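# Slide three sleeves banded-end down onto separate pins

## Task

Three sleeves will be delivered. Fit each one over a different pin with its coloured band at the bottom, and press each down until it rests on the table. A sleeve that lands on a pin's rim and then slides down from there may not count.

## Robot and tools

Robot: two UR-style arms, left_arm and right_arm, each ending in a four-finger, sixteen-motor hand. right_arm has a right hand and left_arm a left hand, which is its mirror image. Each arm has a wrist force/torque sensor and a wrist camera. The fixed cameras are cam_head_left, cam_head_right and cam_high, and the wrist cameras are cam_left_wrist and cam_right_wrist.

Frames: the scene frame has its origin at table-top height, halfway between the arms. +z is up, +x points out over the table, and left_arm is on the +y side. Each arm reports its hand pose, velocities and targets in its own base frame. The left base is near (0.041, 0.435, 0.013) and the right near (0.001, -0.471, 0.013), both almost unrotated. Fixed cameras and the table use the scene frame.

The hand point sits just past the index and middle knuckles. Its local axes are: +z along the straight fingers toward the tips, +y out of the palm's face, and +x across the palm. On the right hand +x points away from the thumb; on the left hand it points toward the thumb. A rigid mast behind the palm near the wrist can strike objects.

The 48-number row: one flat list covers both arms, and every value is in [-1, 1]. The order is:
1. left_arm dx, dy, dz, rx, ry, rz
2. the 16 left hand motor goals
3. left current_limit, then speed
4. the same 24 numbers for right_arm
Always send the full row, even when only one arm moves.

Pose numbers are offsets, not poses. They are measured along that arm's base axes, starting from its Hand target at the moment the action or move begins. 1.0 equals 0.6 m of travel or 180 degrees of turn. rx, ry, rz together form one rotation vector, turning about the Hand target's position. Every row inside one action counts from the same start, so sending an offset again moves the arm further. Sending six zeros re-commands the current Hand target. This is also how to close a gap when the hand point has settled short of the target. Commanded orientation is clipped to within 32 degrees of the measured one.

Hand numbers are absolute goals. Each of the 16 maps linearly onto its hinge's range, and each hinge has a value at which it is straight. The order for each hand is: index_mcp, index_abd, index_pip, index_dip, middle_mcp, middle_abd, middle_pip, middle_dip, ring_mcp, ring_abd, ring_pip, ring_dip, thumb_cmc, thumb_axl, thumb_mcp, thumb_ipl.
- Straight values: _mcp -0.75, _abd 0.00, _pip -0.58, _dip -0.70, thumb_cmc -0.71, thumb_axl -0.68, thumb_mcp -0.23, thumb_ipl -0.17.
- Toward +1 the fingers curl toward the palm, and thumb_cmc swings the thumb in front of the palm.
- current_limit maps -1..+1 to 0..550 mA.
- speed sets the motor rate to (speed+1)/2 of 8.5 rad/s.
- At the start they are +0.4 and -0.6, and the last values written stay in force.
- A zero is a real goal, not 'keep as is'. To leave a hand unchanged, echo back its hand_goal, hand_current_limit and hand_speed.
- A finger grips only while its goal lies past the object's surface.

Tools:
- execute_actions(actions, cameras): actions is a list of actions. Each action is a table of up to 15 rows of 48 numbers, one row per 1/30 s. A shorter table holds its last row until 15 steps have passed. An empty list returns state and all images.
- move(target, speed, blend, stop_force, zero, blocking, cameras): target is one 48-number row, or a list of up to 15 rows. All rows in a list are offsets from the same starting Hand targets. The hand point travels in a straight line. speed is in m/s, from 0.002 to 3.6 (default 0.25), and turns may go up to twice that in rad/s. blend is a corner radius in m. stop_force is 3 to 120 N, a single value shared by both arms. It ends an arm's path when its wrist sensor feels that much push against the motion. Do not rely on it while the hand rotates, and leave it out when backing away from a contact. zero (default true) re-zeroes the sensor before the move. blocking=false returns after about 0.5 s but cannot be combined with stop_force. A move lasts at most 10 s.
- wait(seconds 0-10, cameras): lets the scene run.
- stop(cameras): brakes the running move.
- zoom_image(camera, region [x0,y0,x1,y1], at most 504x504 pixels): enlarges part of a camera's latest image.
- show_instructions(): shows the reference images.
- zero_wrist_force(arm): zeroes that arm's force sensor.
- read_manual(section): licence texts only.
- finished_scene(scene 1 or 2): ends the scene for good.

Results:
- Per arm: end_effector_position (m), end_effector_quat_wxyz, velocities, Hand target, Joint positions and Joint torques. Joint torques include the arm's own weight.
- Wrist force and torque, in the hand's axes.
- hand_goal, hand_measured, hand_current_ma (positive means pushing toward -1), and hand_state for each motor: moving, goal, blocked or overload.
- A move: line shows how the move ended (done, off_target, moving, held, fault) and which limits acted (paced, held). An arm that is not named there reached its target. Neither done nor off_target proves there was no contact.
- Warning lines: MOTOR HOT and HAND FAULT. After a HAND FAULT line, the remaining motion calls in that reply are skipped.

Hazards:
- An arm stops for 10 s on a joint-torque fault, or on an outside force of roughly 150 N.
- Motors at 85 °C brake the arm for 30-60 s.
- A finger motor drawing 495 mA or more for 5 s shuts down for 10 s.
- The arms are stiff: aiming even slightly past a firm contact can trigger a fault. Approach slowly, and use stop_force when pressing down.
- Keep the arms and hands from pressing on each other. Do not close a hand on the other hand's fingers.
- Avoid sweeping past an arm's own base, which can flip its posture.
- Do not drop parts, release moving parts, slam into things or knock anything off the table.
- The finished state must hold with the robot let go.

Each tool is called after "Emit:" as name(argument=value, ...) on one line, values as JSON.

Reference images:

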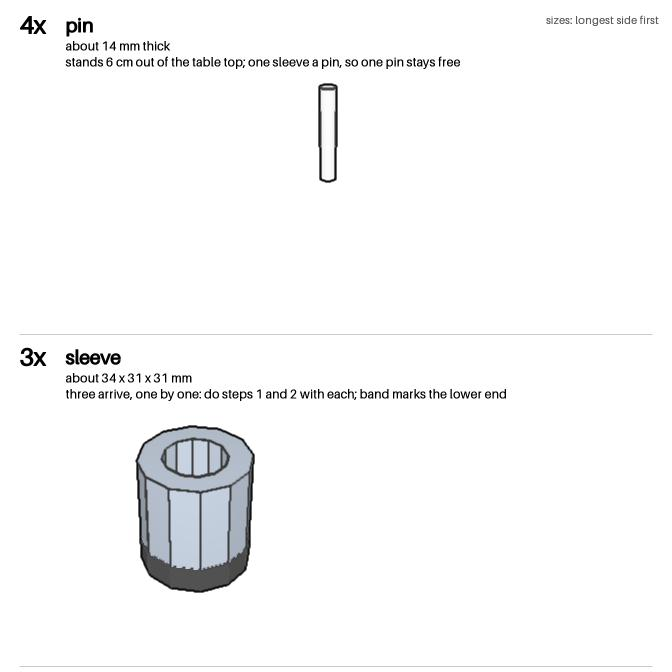

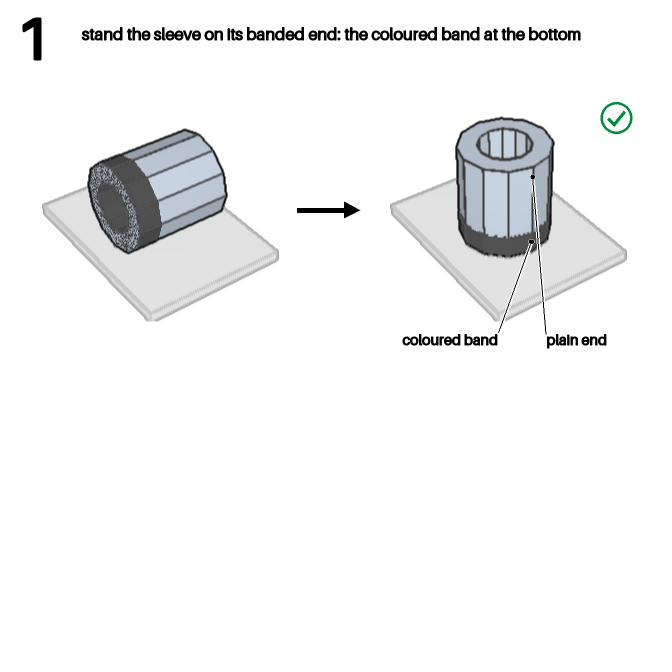

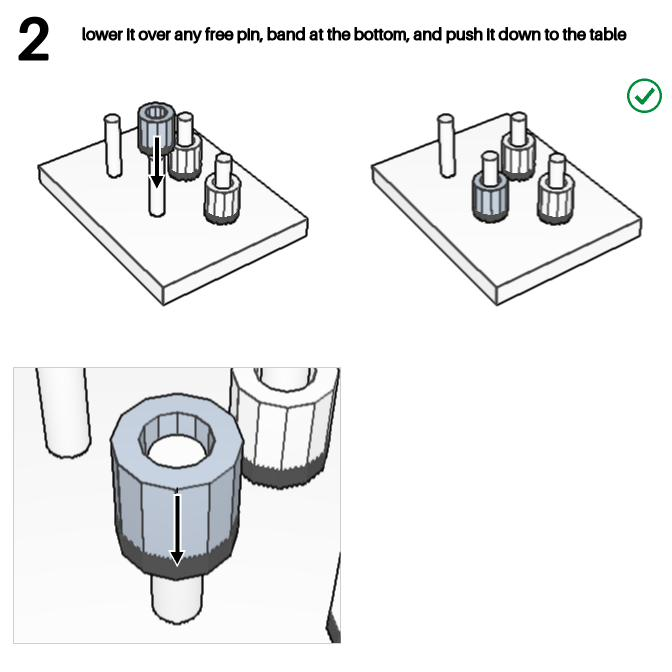

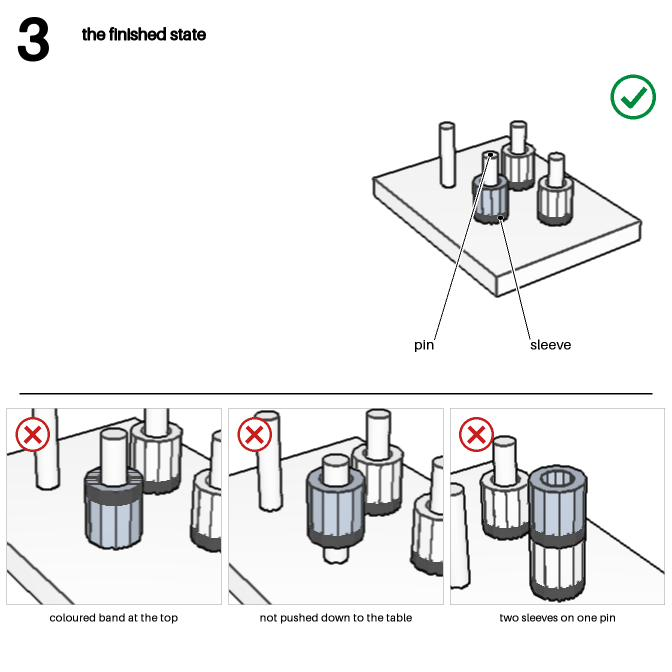

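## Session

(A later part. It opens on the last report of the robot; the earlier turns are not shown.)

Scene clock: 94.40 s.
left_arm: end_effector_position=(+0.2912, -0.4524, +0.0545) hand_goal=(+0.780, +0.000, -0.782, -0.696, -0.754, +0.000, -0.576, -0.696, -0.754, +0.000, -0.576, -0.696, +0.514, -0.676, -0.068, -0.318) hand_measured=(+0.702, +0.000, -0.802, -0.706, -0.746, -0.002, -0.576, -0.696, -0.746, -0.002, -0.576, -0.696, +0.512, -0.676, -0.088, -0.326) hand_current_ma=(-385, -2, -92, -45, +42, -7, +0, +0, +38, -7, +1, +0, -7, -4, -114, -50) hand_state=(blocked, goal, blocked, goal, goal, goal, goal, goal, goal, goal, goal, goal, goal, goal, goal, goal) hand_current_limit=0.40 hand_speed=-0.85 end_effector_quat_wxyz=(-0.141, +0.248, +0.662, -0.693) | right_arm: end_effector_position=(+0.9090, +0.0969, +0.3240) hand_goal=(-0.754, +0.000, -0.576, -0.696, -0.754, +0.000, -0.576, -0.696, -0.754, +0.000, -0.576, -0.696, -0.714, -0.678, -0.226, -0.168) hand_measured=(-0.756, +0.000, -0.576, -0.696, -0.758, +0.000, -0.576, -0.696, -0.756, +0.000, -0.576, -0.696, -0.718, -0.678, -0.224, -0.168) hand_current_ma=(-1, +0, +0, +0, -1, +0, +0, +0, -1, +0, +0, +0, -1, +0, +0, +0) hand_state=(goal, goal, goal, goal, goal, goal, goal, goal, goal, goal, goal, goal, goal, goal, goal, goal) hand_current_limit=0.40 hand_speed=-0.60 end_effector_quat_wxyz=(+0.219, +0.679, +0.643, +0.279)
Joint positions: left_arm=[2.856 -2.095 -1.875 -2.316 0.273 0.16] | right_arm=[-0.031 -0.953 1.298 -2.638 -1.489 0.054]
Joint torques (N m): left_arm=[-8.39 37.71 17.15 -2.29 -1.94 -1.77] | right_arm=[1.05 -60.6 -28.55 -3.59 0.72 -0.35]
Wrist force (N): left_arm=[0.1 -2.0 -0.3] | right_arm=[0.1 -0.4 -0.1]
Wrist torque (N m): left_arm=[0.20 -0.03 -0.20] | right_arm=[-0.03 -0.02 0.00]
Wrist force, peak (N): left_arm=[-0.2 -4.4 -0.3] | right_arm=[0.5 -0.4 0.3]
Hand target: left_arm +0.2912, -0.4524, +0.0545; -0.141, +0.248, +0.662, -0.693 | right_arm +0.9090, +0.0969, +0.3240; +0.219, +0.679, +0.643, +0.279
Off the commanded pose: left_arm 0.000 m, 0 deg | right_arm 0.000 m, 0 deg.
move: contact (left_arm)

Emit:
move(target=[[0,0,0.0017,0,0,0, 0.5,0,-0.6,-0.6957,-0.754,0,-0.576,-0.696,-0.754,0,-0.576,-0.696,0.5143,-0.6766,-0.0674,-0.3189,0.4,-0.9, 0,0,0,0,0,0,-0.754,0,-0.576,-0.696,-0.754,0,-0.576,-0.696,-0.754,0,-0.576,-0.696,-0.714,-0.678,-0.226,-0.168,0.4,-0.6],[0.0044,0.0071,0.0017,0,0,0, 0.5,0,-0.6,-0.6957,-0.754,0,-0.576,-0.696,-0.754,0,-0.576,-0.696,0.5143,-0.6766,-0.0674,-0.3189,0.4,-0.9, 0,0,0,0,0,0,-0.754,0,-0.576,-0.696,-0.754,0,-0.576,-0.696,-0.754,0,-0.576,-0.696,-0.714,-0.678,-0.226,-0.168,0.4,-0.6],[0.0044,0.0071,0.15,0,0,0, 0.5,0,-0.6,-0.6957,-0.754,0,-0.576,-0.696,-0.754,0,-0.576,-0.696,0.5143,-0.6766,-0.0674,-0.3189,0.4,-0.9, 0,0,0,0,0,0,-0.754,0,-0.576,-0.696,-0.754,0,-0.576,-0.696,-0.754,0,-0.576,-0.696,-0.714,-0.678,-0.226,-0.168,0.4,-0.6],[-0.05,0.1165,0.19,0,0,-0.5, 0.5,0,-0.6,-0.6957,-0.754,0,-0.576,-0.696,-0.754,0,-0.576,-0.696,0.5143,-0.6766,-0.0674,-0.3189,0.4,-0.9, 0,0,0,0,0,0,-0.754,0,-0.576,-0.696,-0.754,0,-0.576,-0.696,-0.754,0,-0.576,-0.696,-0.714,-0.678,-0.226,-0.168,0.4,-0.6],[0.0525,0.1753,0.1175,0,0,-1.0, 0.3425,0,-0.4307,-0.6957,-0.754,0,-0.576,-0.696,-0.754,0,-0.576,-0.696,0.5143,-0.6766,-0.0674,-0.3189,0.4,-0.6, 0,0,0,0,0,0,-0.754,0,-0.576,-0.696,-0.754,0,-0.576,-0.696,-0.754,0,-0.576,-0.696,-0.714,-0.678,-0.226,-0.168,0.4,-0.6]], speed=[0.05,0.05,0.2,0.5,0.5], blend=[0,0.0005,0.03,0.03,0], cameras=["cam_head_left","cam_head_right","cam_high","cam_left_wrist"])

Scene clock: 103.13 s.
left_arm: end_effector_position=(+0.3227, -0.3472, +0.1250) hand_goal=(+0.342, +0.000, -0.430, -0.696, -0.754, +0.000, -0.576, -0.696, -0.754, +0.000, -0.576, -0.696, +0.514, -0.676, -0.068, -0.318) hand_measured=(+0.348, +0.000, -0.432, -0.698, -0.746, -0.002, -0.576, -0.696, -0.746, -0.002, -0.576, -0.696, +0.512, -0.676, -0.072, -0.320) hand_current_ma=(+32, -2, -10, -12, +42, -7, +0, +0, +38, -7, +1, +0, -7, -4, -18, -11) hand_state=(goal, goal, goal, goal, goal, goal, goal, goal, goal, goal, goal, goal, goal, goal, goal, goal) hand_current_limit=0.40 hand_speed=-0.60 end_effector_quat_wxyz=(+0.693, -0.662, +0.248, -0.141) | right_arm: end_effector_position=(+0.9090, +0.0969, +0.3240) hand_goal=(-0.754, +0.000, -0.576, -0.696, -0.754, +0.000, -0.576, -0.696, -0.754, +0.000, -0.576, -0.696, -0.714, -0.678, -0.226, -0.168) hand_measured=(-0.756, +0.000, -0.576, -0.696, -0.758, +0.000, -0.576, -0.696, -0.756, +0.000, -0.576, -0.696, -0.718, -0.678, -0.224, -0.168) hand_current_ma=(-1, +0, +0, +0, -1, +0, +0, +0, -1, +0, +0, +0, -1, +0, +0, +0) hand_state=(goal, goal, goal, goal, goal, goal, goal, goal, goal, goal, goal, goal, goal, goal, goal, goal) hand_current_limit=0.40 hand_speed=-0.60 end_effector_quat_wxyz=(+0.219, +0.679, +0.643, +0.279)
Joint positions: left_arm=[2.152 -2.128 -1.582 -2.574 2.711 0.156] | right_arm=[-0.031 -0.953 1.298 -2.638 -1.489 0.054]
Joint torques (N m): left_arm=[1.71 44.26 8.27 1.11 1.76 2.21] | right_arm=[0.8 -61.19 -27.81 -3.57 0.8 -0.46]
Wrist force (N): left_arm=[0.5 1.8 -0.2] | right_arm=[0.3 -0.1 0.3]
Wrist torque (N m): left_arm=[0.46 -0.06 -0.21] | right_arm=[-0.04 -0.04 0.02]
Wrist force, peak (N): left_arm=[0.9 2.8 -0.7] | right_arm=[0.5 -0.5 0.5]
Hand target: left_arm +0.3227, -0.3472, +0.1250; +0.693, -0.662, +0.248, -0.141 | right_arm +0.9090, +0.0969, +0.3240; +0.219, +0.679, +0.643, +0.279
Off the commanded pose: left_arm 0.000 m, 0 deg | right_arm 0.000 m, 0 deg.
move: done
camera_calibration:
cam_left_wrist: T_world_to_cam=[[-0.57819, 0.389607, 0.71687, 0.200219], [-0.0239635, -0.886353, 0.46239, -0.417566], [0.81555, 0.250171, 0.521817, -0.12484], [0, 0, 0, 1]] pos_world=[0.207571, -0.416886, 0.114692]
Images, in order (width x height): cam_head_left 896x504, cam_head_right 896x504, cam_high 896x504, cam_left_wrist 672x504.

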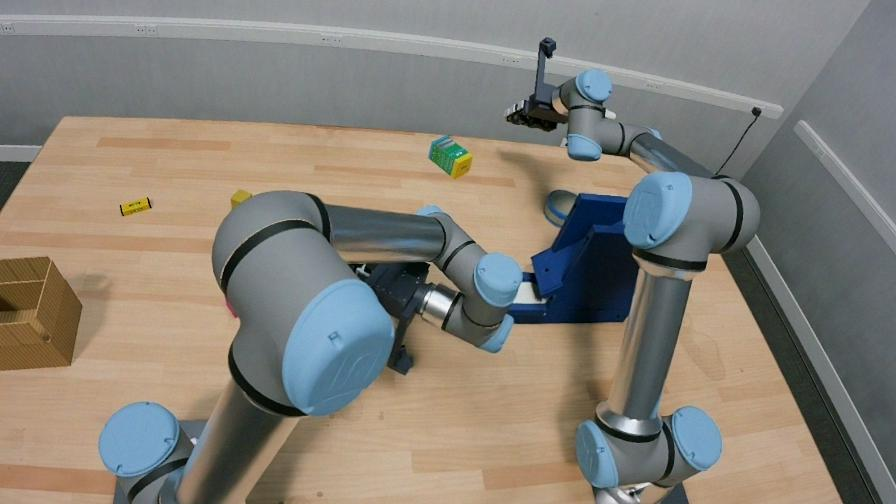

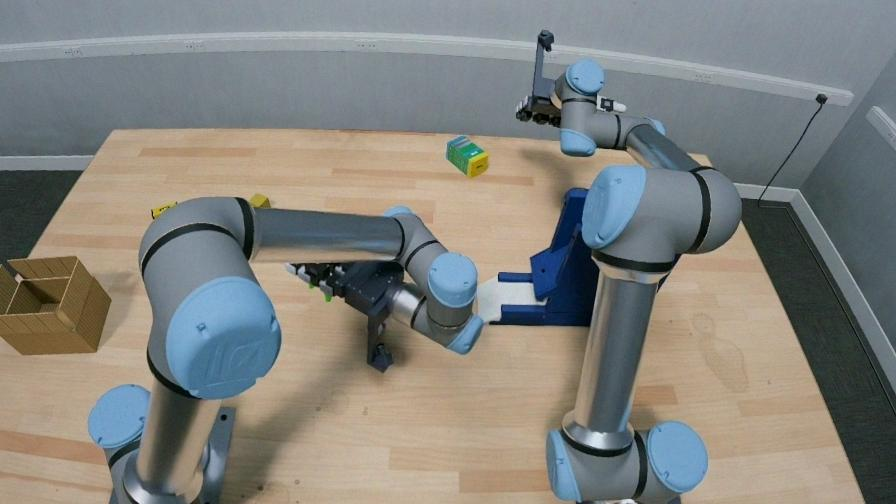

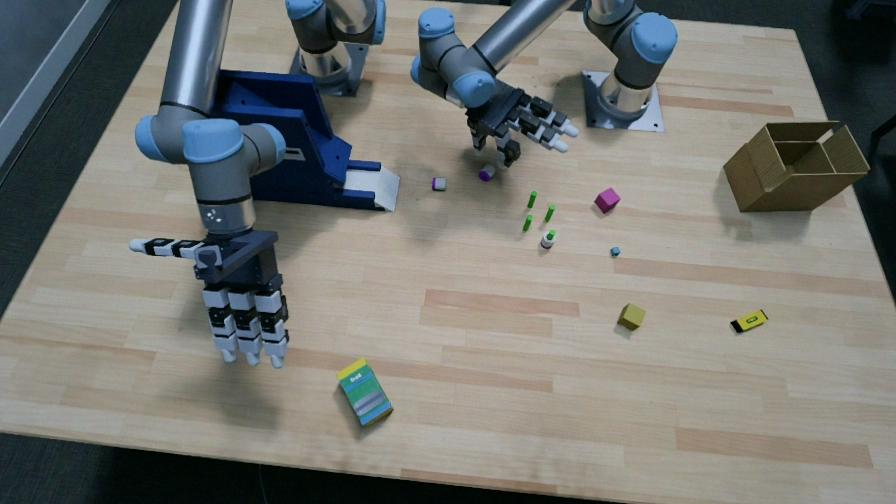

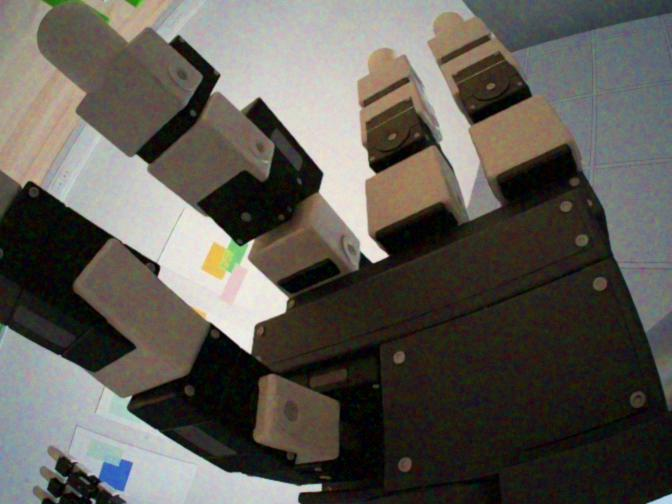

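Emit:
zoom_image(camera="cam_high", region=[420, 100, 580, 220])

Emit:
zoom_image(camera="cam_head_right", region=[270, 220, 450, 380])

Scaled by 3.150 from the camera's 896x504 image, which has a finer 1280x720 frame.

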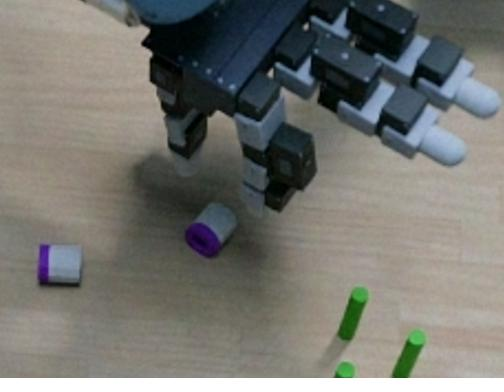

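Scaled by 2.800 from the camera's 896x504 image, which has a finer 1280x720 frame.

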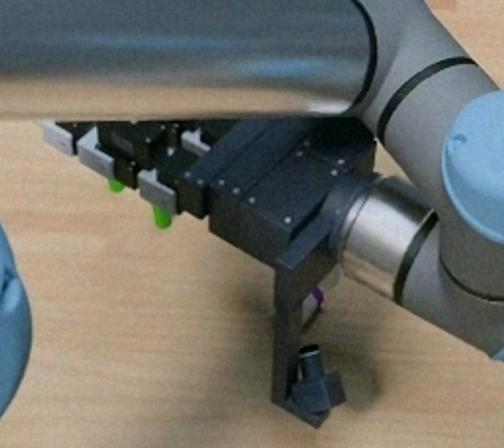

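Emit:
move(target=[-0.0108,-0.0031,-0.05,0,0,0, 0.3425,0,-0.4307,-0.6957,-0.754,0,-0.576,-0.696,-0.754,0,-0.576,-0.696,0.5143,-0.6766,-0.0674,-0.3189,0.4,-0.6, 0,0,0,0,0,0,-0.754,0,-0.576,-0.696,-0.754,0,-0.576,-0.696,-0.754,0,-0.576,-0.696,-0.714,-0.678,-0.226,-0.168,0.4,-0.6], speed=0.12, cameras=["cam_high"])

Emit:
zoom_image(camera="cam_high", region=[450, 120, 530, 200])

Scene clock: 105.63 s.
left_arm: end_effector_position=(+0.3163, -0.3491, +0.0951) hand_goal=(+0.342, +0.000, -0.430, -0.696, -0.754, +0.000, -0.576, -0.696, -0.754, +0.000, -0.576, -0.696, +0.514, -0.676, -0.068, -0.318) hand_measured=(+0.348, +0.000, -0.432, -0.698, -0.746, -0.002, -0.576, -0.696, -0.746, -0.002, -0.576, -0.696, +0.512, -0.676, -0.072, -0.320) hand_current_ma=(+32, -2, -10, -12, +42, -7, +0, +0, +38, -7, +1, +0, -7, -4, -18, -11) hand_state=(goal, goal, goal, goal, goal, goal, goal, goal, goal, goal, goal, goal, goal, goal, goal, goal) hand_current_limit=0.40 hand_speed=-0.60 end_effector_quat_wxyz=(+0.693, -0.662, +0.248, -0.141) | right_arm: end_effector_position=(+0.9090, +0.0969, +0.3240) hand_goal=(-0.754, +0.000, -0.576, -0.696, -0.754, +0.000, -0.576, -0.696, -0.754, +0.000, -0.576, -0.696, -0.714, -0.678, -0.226, -0.168) hand_measured=(-0.756, +0.000, -0.576, -0.696, -0.758, +0.000, -0.576, -0.696, -0.756, +0.000, -0.576, -0.696, -0.718, -0.678, -0.224, -0.168) hand_current_ma=(-1, +0, +0, +0, -1, +0, +0, +0, -1, +0, +0, +0, -1, +0, +0, +0) hand_state=(goal, goal, goal, goal, goal, goal, goal, goal, goal, goal, goal, goal, goal, goal, goal, goal) hand_current_limit=0.40 hand_speed=-0.60 end_effector_quat_wxyz=(+0.219, +0.679, +0.643, +0.279)
Joint positions: left_arm=[2.14 -2.167 -1.608 -2.51 2.699 0.156] | right_arm=[-0.031 -0.953 1.298 -2.638 -1.489 0.054]
Joint torques (N m): left_arm=[-9.07 31.3 8.25 1.13 -2.04 2.34] | right_arm=[0.58 -60.92 -28.87 -3.51 0.79 -0.5]
Wrist force (N): left_arm=[0.2 1.5 -0.4] | right_arm=[0.4 -0.1 0.3]
Wrist torque (N m): left_arm=[0.42 -0.02 -0.25] | right_arm=[-0.04 -0.06 0.03]
Wrist force, peak (N): left_arm=[0.3 2.2 -0.5] | right_arm=[0.5 -0.5 0.2]
Hand target: left_arm +0.3163, -0.3491, +0.0950; +0.693, -0.662, +0.248, -0.141 | right_arm +0.9090, +0.0969, +0.3240; +0.219, +0.679, +0.643, +0.279
Off the commanded pose: left_arm 0.000 m, 0 deg | right_arm 0.000 m, 0 deg.
move: done
Images, in order (width x height): cam_high 896x504.

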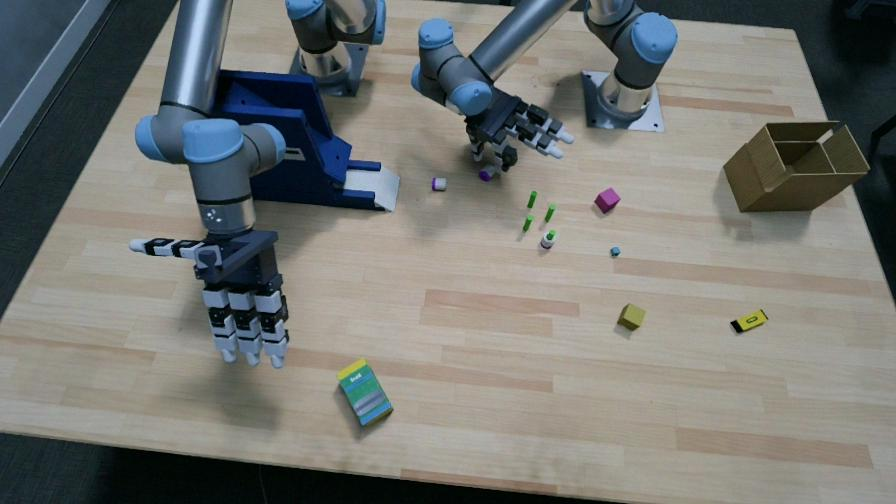

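Scaled by 6.300 from the camera's 896x504 image, which has a finer 1280x720 frame.

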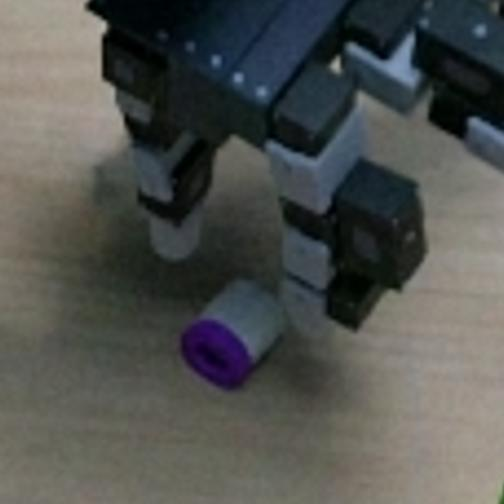

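Emit:
move(target=[0,0,-0.0625,0,0,0, 0.3425,0,-0.4307,-0.6957,-0.754,0,-0.576,-0.696,-0.754,0,-0.576,-0.696,0.5143,-0.6766,-0.0674,-0.3189,0.4,-0.6, 0,0,0,0,0,0,-0.754,0,-0.576,-0.696,-0.754,0,-0.576,-0.696,-0.754,0,-0.576,-0.696,-0.714,-0.678,-0.226,-0.168,0.4,-0.6], speed=0.05, stop_force=4)

Emit:
move(target=[0,0,0,0,0,0, 0.781,0,-0.781,-0.6957,-0.754,0,-0.576,-0.696,-0.754,0,-0.576,-0.696,0.5143,-0.6766,-0.0674,-0.3189,0.4,-0.85, 0,0,0,0,0,0,-0.754,0,-0.576,-0.696,-0.754,0,-0.576,-0.696,-0.754,0,-0.576,-0.696,-0.714,-0.678,-0.226,-0.168,0.4,-0.6], cameras=["cam_high"])

Scene clock: 107.93 s.
left_arm: end_effector_position=(+0.3162, -0.3491, +0.0575) hand_goal=(+0.342, +0.000, -0.430, -0.696, -0.754, +0.000, -0.576, -0.696, -0.754, +0.000, -0.576, -0.696, +0.514, -0.676, -0.068, -0.318) hand_measured=(+0.348, +0.000, -0.432, -0.698, -0.746, -0.002, -0.576, -0.696, -0.746, -0.002, -0.576, -0.696, +0.512, -0.676, -0.072, -0.320) hand_current_ma=(+32, -2, -10, -12, +42, -7, +0, +0, +38, -7, +1, +0, -7, -4, -18, -11) hand_state=(goal, goal, goal, goal, goal, goal, goal, goal, goal, goal, goal, goal, goal, goal, goal, goal) hand_current_limit=0.40 hand_speed=-0.60 end_effector_quat_wxyz=(+0.693, -0.662, +0.248, -0.141) | right_arm: end_effector_position=(+0.9090, +0.0969, +0.3240) hand_goal=(-0.754, +0.000, -0.576, -0.696, -0.754, +0.000, -0.576, -0.696, -0.754, +0.000, -0.576, -0.696, -0.714, -0.678, -0.226, -0.168) hand_measured=(-0.756, +0.000, -0.576, -0.696, -0.758, +0.000, -0.576, -0.696, -0.756, +0.000, -0.576, -0.696, -0.718, -0.678, -0.224, -0.168) hand_current_ma=(-1, +0, +0, +0, -1, +0, +0, +0, -1, +0, +0, +0, -1, +0, +0, +0) hand_state=(goal, goal, goal, goal, goal, goal, goal, goal, goal, goal, goal, goal, goal, goal, goal, goal) hand_current_limit=0.40 hand_speed=-0.60 end_effector_quat_wxyz=(+0.219, +0.679, +0.643, +0.279)
Joint positions: left_arm=[2.14 -2.222 -1.631 -2.432 2.699 0.156] | right_arm=[-0.031 -0.953 1.298 -2.638 -1.489 0.054]
Joint torques (N m): left_arm=[-4.44 32.63 6.85 1.1 0.38 2.22] | right_arm=[1.01 -61.49 -28.36 -3.58 0.89 -0.36]
Wrist force (N): left_arm=[0.4 1.7 -0.2] | right_arm=[0.1 0.1 0.1]
Wrist torque (N m): left_arm=[0.43 -0.06 -0.23] | right_arm=[0.00 -0.01 0.01]
Wrist force, peak (N): left_arm=[0.7 2.2 -0.3] | right_arm=[0.2 -0.1 0.7]
Hand target: left_arm +0.3163, -0.3491, +0.0575; +0.693, -0.662, +0.248, -0.141 | right_arm +0.9090, +0.0969, +0.3240; +0.219, +0.679, +0.643, +0.279
Off the commanded pose: left_arm 0.000 m, 0 deg | right_arm 0.000 m, 0 deg.
move: done

Scene clock: 109.03 s.
left_arm: end_effector_position=(+0.3163, -0.3491, +0.0575) hand_goal=(+0.780, +0.000, -0.782, -0.696, -0.754, +0.000, -0.576, -0.696, -0.754, +0.000, -0.576, -0.696, +0.514, -0.676, -0.068, -0.318) hand_measured=(+0.698, +0.000, -0.802, -0.706, -0.746, -0.002, -0.576, -0.696, -0.746, -0.002, -0.576, -0.696, +0.512, -0.676, -0.084, -0.324) hand_current_ma=(-385, -2, -88, -43, +42, -7, +0, +0, +38, -7, +1, +0, -7, -4, -96, -41) hand_state=(blocked, goal, goal, goal, goal, goal, goal, goal, goal, goal, goal, goal, goal, goal, goal, goal) hand_current_limit=0.40 hand_speed=-0.85 end_effector_quat_wxyz=(+0.693, -0.662, +0.248, -0.141) | right_arm: end_effector_position=(+0.9090, +0.0969, +0.3240) hand_goal=(-0.754, +0.000, -0.576, -0.696, -0.754, +0.000, -0.576, -0.696, -0.754, +0.000, -0.576, -0.696, -0.714, -0.678, -0.226, -0.168) hand_measured=(-0.756, +0.000, -0.576, -0.696, -0.758, +0.000, -0.576, -0.696, -0.756, +0.000, -0.576, -0.696, -0.718, -0.678, -0.224, -0.168) hand_current_ma=(-1, +0, +0, +0, -1, +0, +0, +0, -1, +0, +0, +0, -1, +0, +0, +0) hand_state=(goal, goal, goal, goal, goal, goal, goal, goal, goal, goal, goal, goal, goal, goal, goal, goal) hand_current_limit=0.40 hand_speed=-0.60 end_effector_quat_wxyz=(+0.219, +0.679, +0.643, +0.279)
Joint positions: left_arm=[2.14 -2.222 -1.631 -2.432 2.699 0.156] | right_arm=[-0.031 -0.953 1.298 -2.638 -1.489 0.054]
Joint torques (N m): left_arm=[3.27 32.42 6.58 1 1.58 2.22] | right_arm=[0.62 -61.53 -28.37 -3.64 0.94 -0.56]
Wrist force (N): left_arm=[0.1 0.6 -0.3] | right_arm=[0.2 -0.2 0.3]
Wrist torque (N m): left_arm=[0.40 -0.04 -0.25] | right_arm=[-0.06 -0.03 0.02]
Wrist force, peak (N): left_arm=[0.5 2.1 -0.3] | right_arm=[0.4 -0.3 0.3]
Hand target: left_arm +0.3163, -0.3491, +0.0575; +0.693, -0.662, +0.248, -0.141 | right_arm +0.9090, +0.0969, +0.3240; +0.219, +0.679, +0.643, +0.279
Off the commanded pose: left_arm 0.000 m, 0 deg | right_arm 0.000 m, 0 deg.
move: done
Images, in order (width x height): cam_high 896x504.

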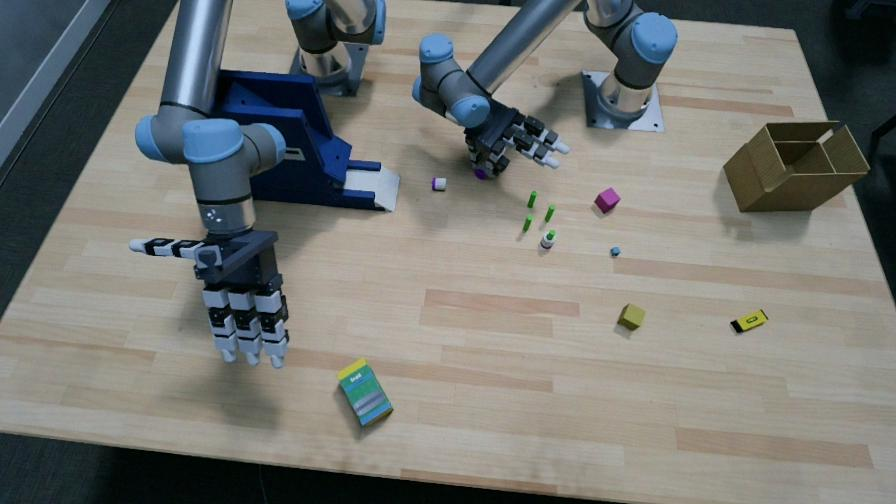

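Emit:
move(target=[[0,0,0.2375,0,0,0, 0.781,0,-0.781,-0.6957,-0.754,0,-0.576,-0.696,-0.754,0,-0.576,-0.696,0.5143,-0.6766,-0.0674,-0.3189,0.4,-0.85, 0,0,0,0,0,0,-0.754,0,-0.576,-0.696,-0.754,0,-0.576,-0.696,-0.754,0,-0.576,-0.696,-0.714,-0.678,-0.226,-0.168,0.4,-0.6],[-0.1938,-0.0682,0.3208,-0.0251,0.0661,0.5846, 0.781,0,-0.781,-0.6957,-0.754,0,-0.576,-0.696,-0.754,0,-0.576,-0.696,0.5143,-0.6766,-0.0674,-0.3189,0.4,-0.85, 0,0,0,0,0,0,-0.754,0,-0.576,-0.696,-0.754,0,-0.576,-0.696,-0.754,0,-0.576,-0.696,-0.714,-0.678,-0.226,-0.168,0.4,-0.6],[-0.2660,-0.0698,0.0375,-0.1593,0.4193,0.5009, 0.781,0,-0.781,-0.6957,-0.754,0,-0.576,-0.696,-0.754,0,-0.576,-0.696,0.5143,-0.6766,-0.0674,-0.3189,0.4,-0.85, 0,0,0,0,0,0,-0.754,0,-0.576,-0.696,-0.754,0,-0.576,-0.696,-0.754,0,-0.576,-0.696,-0.714,-0.678,-0.226,-0.168,0.4,-0.6]], speed=[0.2,0.5,0.4], blend=[0.03,0.03,0], cameras=["cam_high","cam_head_left","cam_head_right"])

Scene clock: 114.97 s.
left_arm: end_effector_position=(+0.1567, -0.3909, +0.0800) hand_goal=(+0.780, +0.000, -0.782, -0.696, -0.754, +0.000, -0.576, -0.696, -0.754, +0.000, -0.576, -0.696, +0.514, -0.676, -0.068, -0.318) hand_measured=(+0.702, -0.004, -0.802, -0.706, -0.748, -0.002, -0.576, -0.696, -0.748, -0.002, -0.576, -0.696, +0.506, -0.676, -0.088, -0.326) hand_current_ma=(-385, -17, -89, -45, +30, -7, +0, +0, +27, -7, +1, +0, -35, -4, -114, -52) hand_state=(blocked, goal, goal, goal, goal, goal, goal, goal, goal, goal, goal, goal, goal, goal, goal, goal) hand_current_limit=0.40 hand_speed=-0.85 end_effector_quat_wxyz=(-0.162, +0.706, -0.040, -0.688) | right_arm: end_effector_position=(+0.9090, +0.0969, +0.3240) hand_goal=(-0.754, +0.000, -0.576, -0.696, -0.754, +0.000, -0.576, -0.696, -0.754, +0.000, -0.576, -0.696, -0.714, -0.678, -0.226, -0.168) hand_measured=(-0.756, +0.000, -0.576, -0.696, -0.758, +0.000, -0.576, -0.696, -0.756, +0.000, -0.576, -0.696, -0.718, -0.678, -0.224, -0.168) hand_current_ma=(-1, +0, +0, +0, -1, +0, +0, +0, -1, +0, +0, +0, -1, +0, +0, +0) hand_state=(goal, goal, goal, goal, goal, goal, goal, goal, goal, goal, goal, goal, goal, goal, goal, goal) hand_current_limit=0.40 hand_speed=-0.60 end_effector_quat_wxyz=(+0.219, +0.679, +0.643, +0.279)
Joint positions: left_arm=[2.626 -2.232 -1.709 -2.342 1.343 1.396] | right_arm=[-0.031 -0.953 1.298 -2.638 -1.489 0.054]
Joint torques (N m): left_arm=[10 30.4 5.39 0.1 -1.79 2.62] | right_arm=[0.89 -61.71 -28.51 -3.64 0.9 -0.54]
Wrist force (N): left_arm=[0.2 1.5 -0.5] | right_arm=[0.2 0.0 0.0]
Wrist torque (N m): left_arm=[0.35 -0.16 -0.25] | right_arm=[-0.01 -0.03 0.02]
Wrist force, peak (N): left_arm=[0.8 3.1 -0.3] | right_arm=[0.7 -0.4 0.2]
Hand target: left_arm +0.1567, -0.3910, +0.0800; -0.162, +0.706, -0.040, -0.688 | right_arm +0.9090, +0.0969, +0.3240; +0.219, +0.679, +0.643, +0.279
Off the commanded pose: left_arm 0.000 m, 0 deg | right_arm 0.000 m, 0 deg.
move: done
Images, in order (width x height): cam_head_left 896x504, cam_head_right 896x504, cam_high 896x504.

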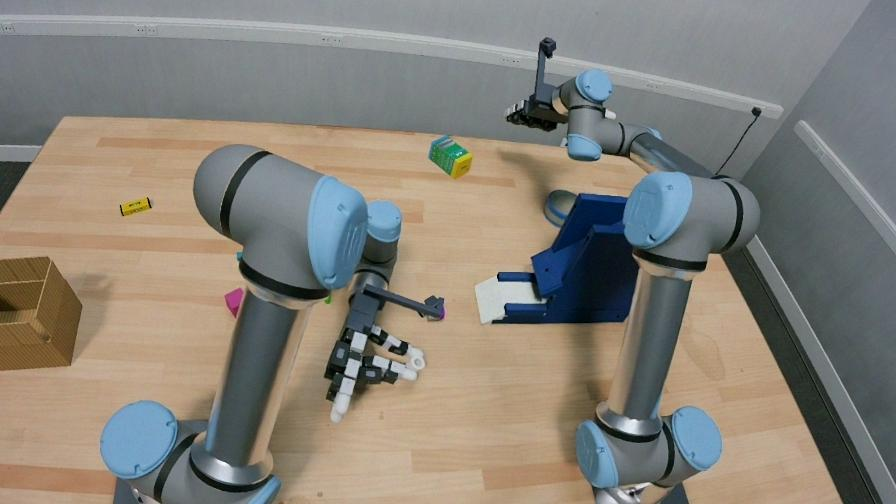

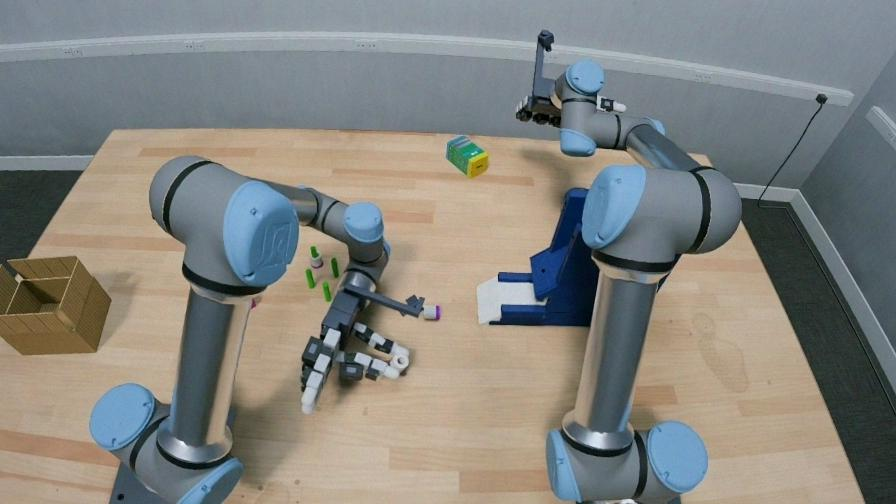

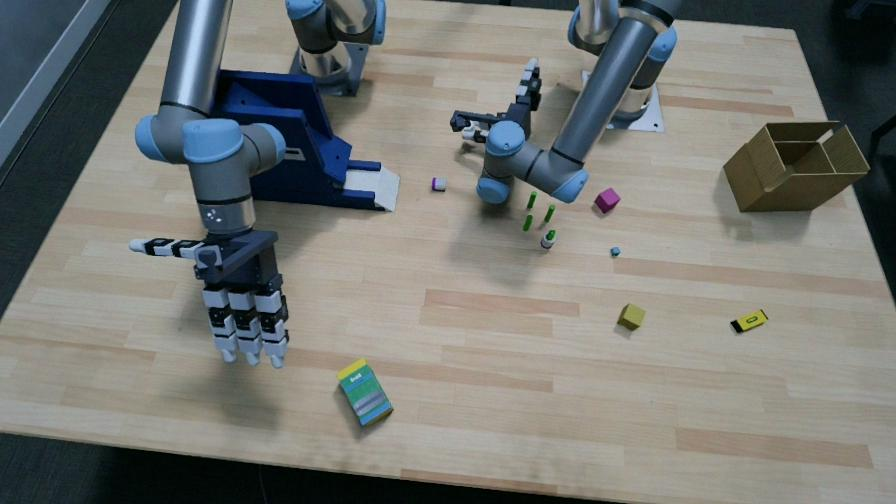

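Emit:
zoom_image(camera="cam_head_left", region=[370, 320, 460, 400])

Emit:
move(target=[0,0,-0.095,0,0,0, 0.781,0,-0.781,-0.6957,-0.754,0,-0.576,-0.696,-0.754,0,-0.576,-0.696,0.5143,-0.6766,-0.0674,-0.3189,0.4,-0.85, 0,0,0,0,0,0,-0.754,0,-0.576,-0.696,-0.754,0,-0.576,-0.696,-0.754,0,-0.576,-0.696,-0.714,-0.678,-0.226,-0.168,0.4,-0.6], speed=0.03, stop_force=4, cameras=["cam_head_left"])

Emit:
zoom_image(camera="cam_head_left", region=[370, 320, 460, 400])

Scaled by 5.600 from the camera's 896x504 image, which has a finer 1280x720 frame.

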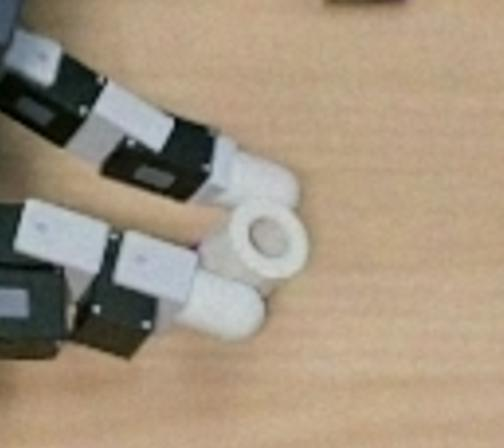

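Scene clock: 117.90 s.
left_arm: end_effector_position=(+0.1567, -0.3909, +0.0303) hand_goal=(+0.780, +0.000, -0.782, -0.696, -0.754, +0.000, -0.576, -0.696, -0.754, +0.000, -0.576, -0.696, +0.514, -0.676, -0.068, -0.318) hand_measured=(+0.704, +0.014, -0.804, -0.706, -0.748, -0.002, -0.576, -0.696, -0.748, -0.002, -0.576, -0.696, +0.514, -0.676, -0.088, -0.328) hand_current_ma=(-384, +54, -99, -49, +29, -7, +0, +0, +26, -8, +1, +0, +3, -3, -117, -54) hand_state=(blocked, goal, blocked, goal, goal, goal, goal, goal, goal, goal, goal, goal, goal, goal, goal, goal) hand_current_limit=0.40 hand_speed=-0.85 end_effector_quat_wxyz=(-0.162, +0.706, -0.040, -0.688) | right_arm: end_effector_position=(+0.9090, +0.0969, +0.3240) hand_goal=(-0.754, +0.000, -0.576, -0.696, -0.754, +0.000, -0.576, -0.696, -0.754, +0.000, -0.576, -0.696, -0.714, -0.678, -0.226, -0.168) hand_measured=(-0.756, +0.000, -0.576, -0.696, -0.758, +0.000, -0.576, -0.696, -0.756, +0.000, -0.576, -0.696, -0.718, -0.678, -0.224, -0.168) hand_current_ma=(-1, +0, +0, +0, -1, +0, +0, +0, -1, +0, +0, +0, -1, +0, +0, +0) hand_state=(goal, goal, goal, goal, goal, goal, goal, goal, goal, goal, goal, goal, goal, goal, goal, goal) hand_current_limit=0.40 hand_speed=-0.60 end_effector_quat_wxyz=(+0.219, +0.679, +0.643, +0.279)
Joint positions: left_arm=[2.626 -2.321 -1.717 -2.245 1.342 1.397] | right_arm=[-0.031 -0.953 1.298 -2.638 -1.489 0.054]
Joint torques (N m): left_arm=[4.25 44.19 17.04 -3.71 -1.44 2.06] | right_arm=[0.97 -62.76 -28.89 -3.61 0.96 -0.69]
Wrist force (N): left_arm=[-1.2 1.3 -0.2] | right_arm=[0.4 0.1 0.1]
Wrist torque (N m): left_arm=[0.30 -0.06 -0.23] | right_arm=[0.01 -0.06 0.04]
Wrist force, peak (N): left_arm=[-3.7 -1.1 -0.2] | right_arm=[0.8 0.2 0.2]
Hand target: left_arm +0.1566, -0.3910, +0.0303; -0.162, +0.706, -0.040, -0.688 (not the last commanded pose) | right_arm +0.9090, +0.0969, +0.3240; +0.219, +0.679, +0.643, +0.279
Off the commanded pose: left_arm 0.007 m, 0 deg | right_arm 0.000 m, 0 deg.
move: contact (left_arm)
Images, in order (width x height): cam_head_left 896x504.

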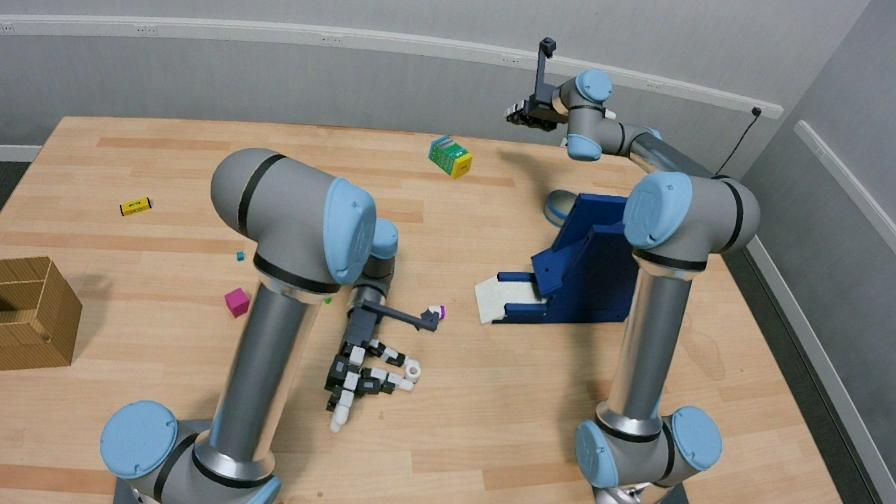

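Scaled by 5.600 from the camera's 896x504 image, which has a finer 1280x720 frame.

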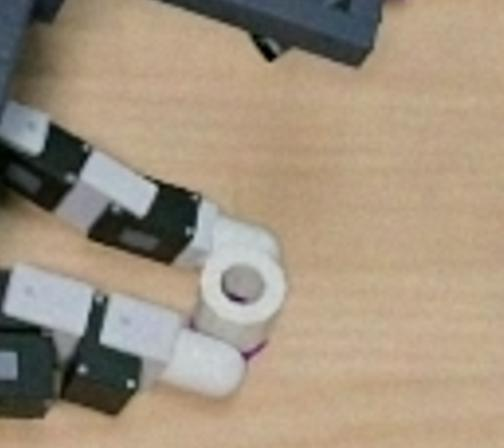

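Emit:
move(target=[[0,0,0.0017,0,0,0, 0.5,0,-0.6,-0.6957,-0.754,0,-0.576,-0.696,-0.754,0,-0.576,-0.696,0.5143,-0.6766,-0.0674,-0.3189,0.4,-0.9, 0,0,0,0,0,0,-0.754,0,-0.576,-0.696,-0.754,0,-0.576,-0.696,-0.754,0,-0.576,-0.696,-0.714,-0.678,-0.226,-0.168,0.4,-0.6],[0.0079,-0.0023,0.0017,0,0,0, 0.5,0,-0.6,-0.6957,-0.754,0,-0.576,-0.696,-0.754,0,-0.576,-0.696,0.5143,-0.6766,-0.0674,-0.3189,0.4,-0.9, 0,0,0,0,0,0,-0.754,0,-0.576,-0.696,-0.754,0,-0.576,-0.696,-0.754,0,-0.576,-0.696,-0.714,-0.678,-0.226,-0.168,0.4,-0.6],[0.0079,-0.0023,0.1667,0,0,0, 0.5,0,-0.6,-0.6957,-0.754,0,-0.576,-0.696,-0.754,0,-0.576,-0.696,0.5143,-0.6766,-0.0674,-0.3189,0.4,-0.9, 0,0,0,0,0,0,-0.754,0,-0.576,-0.696,-0.754,0,-0.576,-0.696,-0.754,0,-0.576,-0.696,-0.714,-0.678,-0.226,-0.168,0.4,-0.6],[-0.0080,-0.0855,0.1662,0.3198,-0.0941,0, 0.3425,0,-0.4307,-0.6957,-0.754,0,-0.576,-0.696,-0.754,0,-0.576,-0.696,0.5143,-0.6766,-0.0674,-0.3189,0.4,-0.6, 0,0,0,0,0,0,-0.754,0,-0.576,-0.696,-0.754,0,-0.576,-0.696,-0.754,0,-0.576,-0.696,-0.714,-0.678,-0.226,-0.168,0.4,-0.6]], speed=[0.05,0.05,0.2,0.4], blend=[0,0.0005,0.02,0], cameras=["cam_head_left","cam_head_right","cam_high"])

Emit:
zoom_image(camera="cam_head_left", region=[350, 310, 470, 400])

Emit:
zoom_image(camera="cam_head_right", region=[340, 310, 460, 400])

Emit:
zoom_image(camera="cam_high", region=[440, 90, 560, 180])

Scene clock: 122.63 s.
left_arm: end_effector_position=(+0.1518, -0.4423, +0.1300) hand_goal=(+0.342, +0.000, -0.430, -0.696, -0.754, +0.000, -0.576, -0.696, -0.754, +0.000, -0.576, -0.696, +0.514, -0.676, -0.068, -0.318) hand_measured=(+0.348, -0.002, -0.432, -0.698, -0.746, -0.002, -0.576, -0.696, -0.748, -0.002, -0.576, -0.696, +0.506, -0.676, -0.070, -0.320) hand_current_ma=(+32, -6, -10, -9, +33, -7, +0, +0, +31, -8, +1, +0, -33, -3, -12, -11) hand_state=(goal, goal, goal, goal, goal, goal, goal, goal, goal, goal, goal, goal, goal, goal, goal, goal) hand_current_limit=0.40 hand_speed=-0.60 end_effector_quat_wxyz=(-0.484, +0.631, +0.318, -0.516) | right_arm: end_effector_position=(+0.9090, +0.0969, +0.3240) hand_goal=(-0.754, +0.000, -0.576, -0.696, -0.754, +0.000, -0.576, -0.696, -0.754, +0.000, -0.576, -0.696, -0.714, -0.678, -0.226, -0.168) hand_measured=(-0.756, +0.000, -0.576, -0.696, -0.758, +0.000, -0.576, -0.696, -0.756, +0.000, -0.576, -0.696, -0.718, -0.678, -0.224, -0.168) hand_current_ma=(-1, +0, +0, +0, -1, +0, +0, +0, -1, +0, +0, +0, -1, +0, +0, +0) hand_state=(goal, goal, goal, goal, goal, goal, goal, goal, goal, goal, goal, goal, goal, goal, goal, goal) hand_current_limit=0.40 hand_speed=-0.60 end_effector_quat_wxyz=(+0.219, +0.679, +0.643, +0.279)
Joint positions: left_arm=[2.429 -2.234 -1.385 -2.665 1.145 0.35] | right_arm=[-0.031 -0.953 1.298 -2.638 -1.489 0.054]
Joint torques (N m): left_arm=[-8.79 34.03 22.17 -3.65 -1.98 -2.54] | right_arm=[0.28 -62.58 -29.01 -3.66 0.89 -0.67]
Wrist force (N): left_arm=[0.3 1.8 -0.4] | right_arm=[0.2 -0.1 0.2]
Wrist torque (N m): left_arm=[0.49 -0.03 -0.12] | right_arm=[-0.03 -0.03 0.02]
Wrist force, peak (N): left_arm=[0.3 2.2 -0.7] | right_arm=[0.4 -0.3 0.5]
Hand target: left_arm +0.1518, -0.4423, +0.1300; -0.484, +0.631, +0.318, -0.516 | right_arm +0.9090, +0.0969, +0.3240; +0.219, +0.679, +0.643, +0.279
Off the commanded pose: left_arm 0.000 m, 0 deg | right_arm 0.000 m, 0 deg.
move: done
Images, in order (width x height): cam_head_left 896x504, cam_head_right 896x504, cam_high 896x504.

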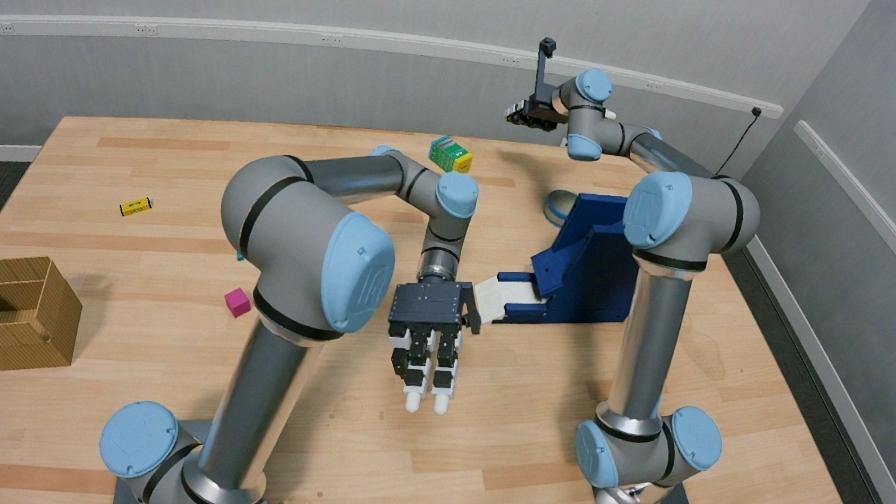

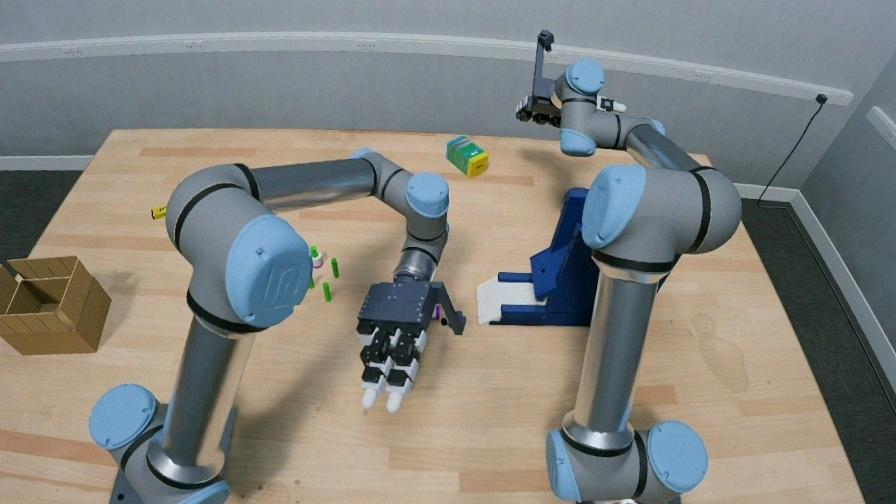

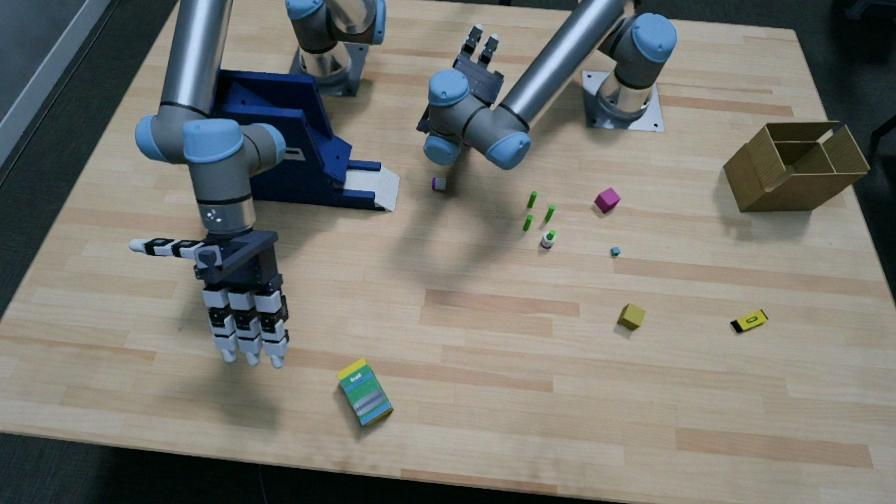

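Scaled by 4.200 from the camera's 896x504 image, which has a finer 1280x720 frame.

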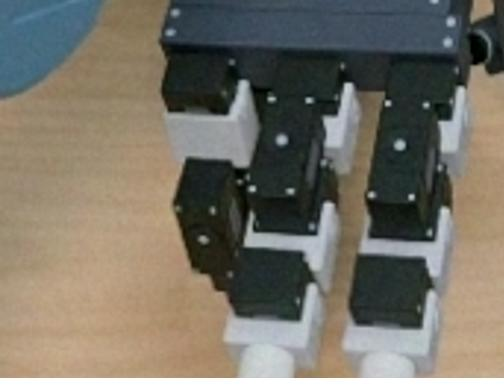

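Scaled by 4.200 from the camera's 896x504 image, which has a finer 1280x720 frame.

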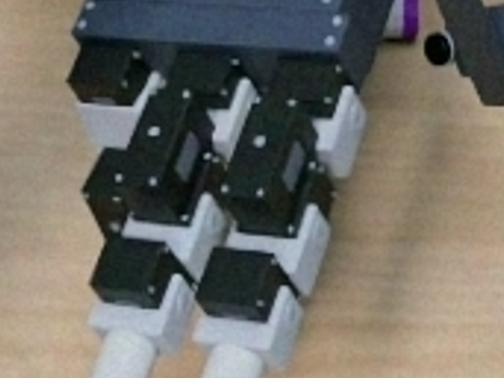

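Scaled by 4.200 from the camera's 896x504 image, which has a finer 1280x720 frame.

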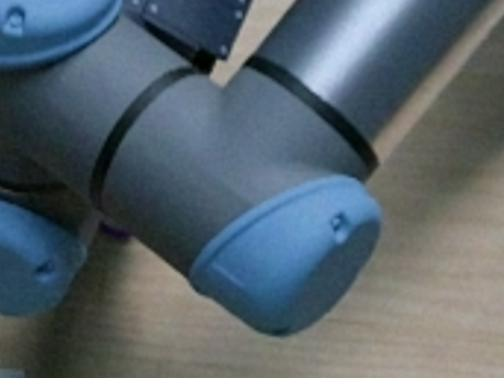

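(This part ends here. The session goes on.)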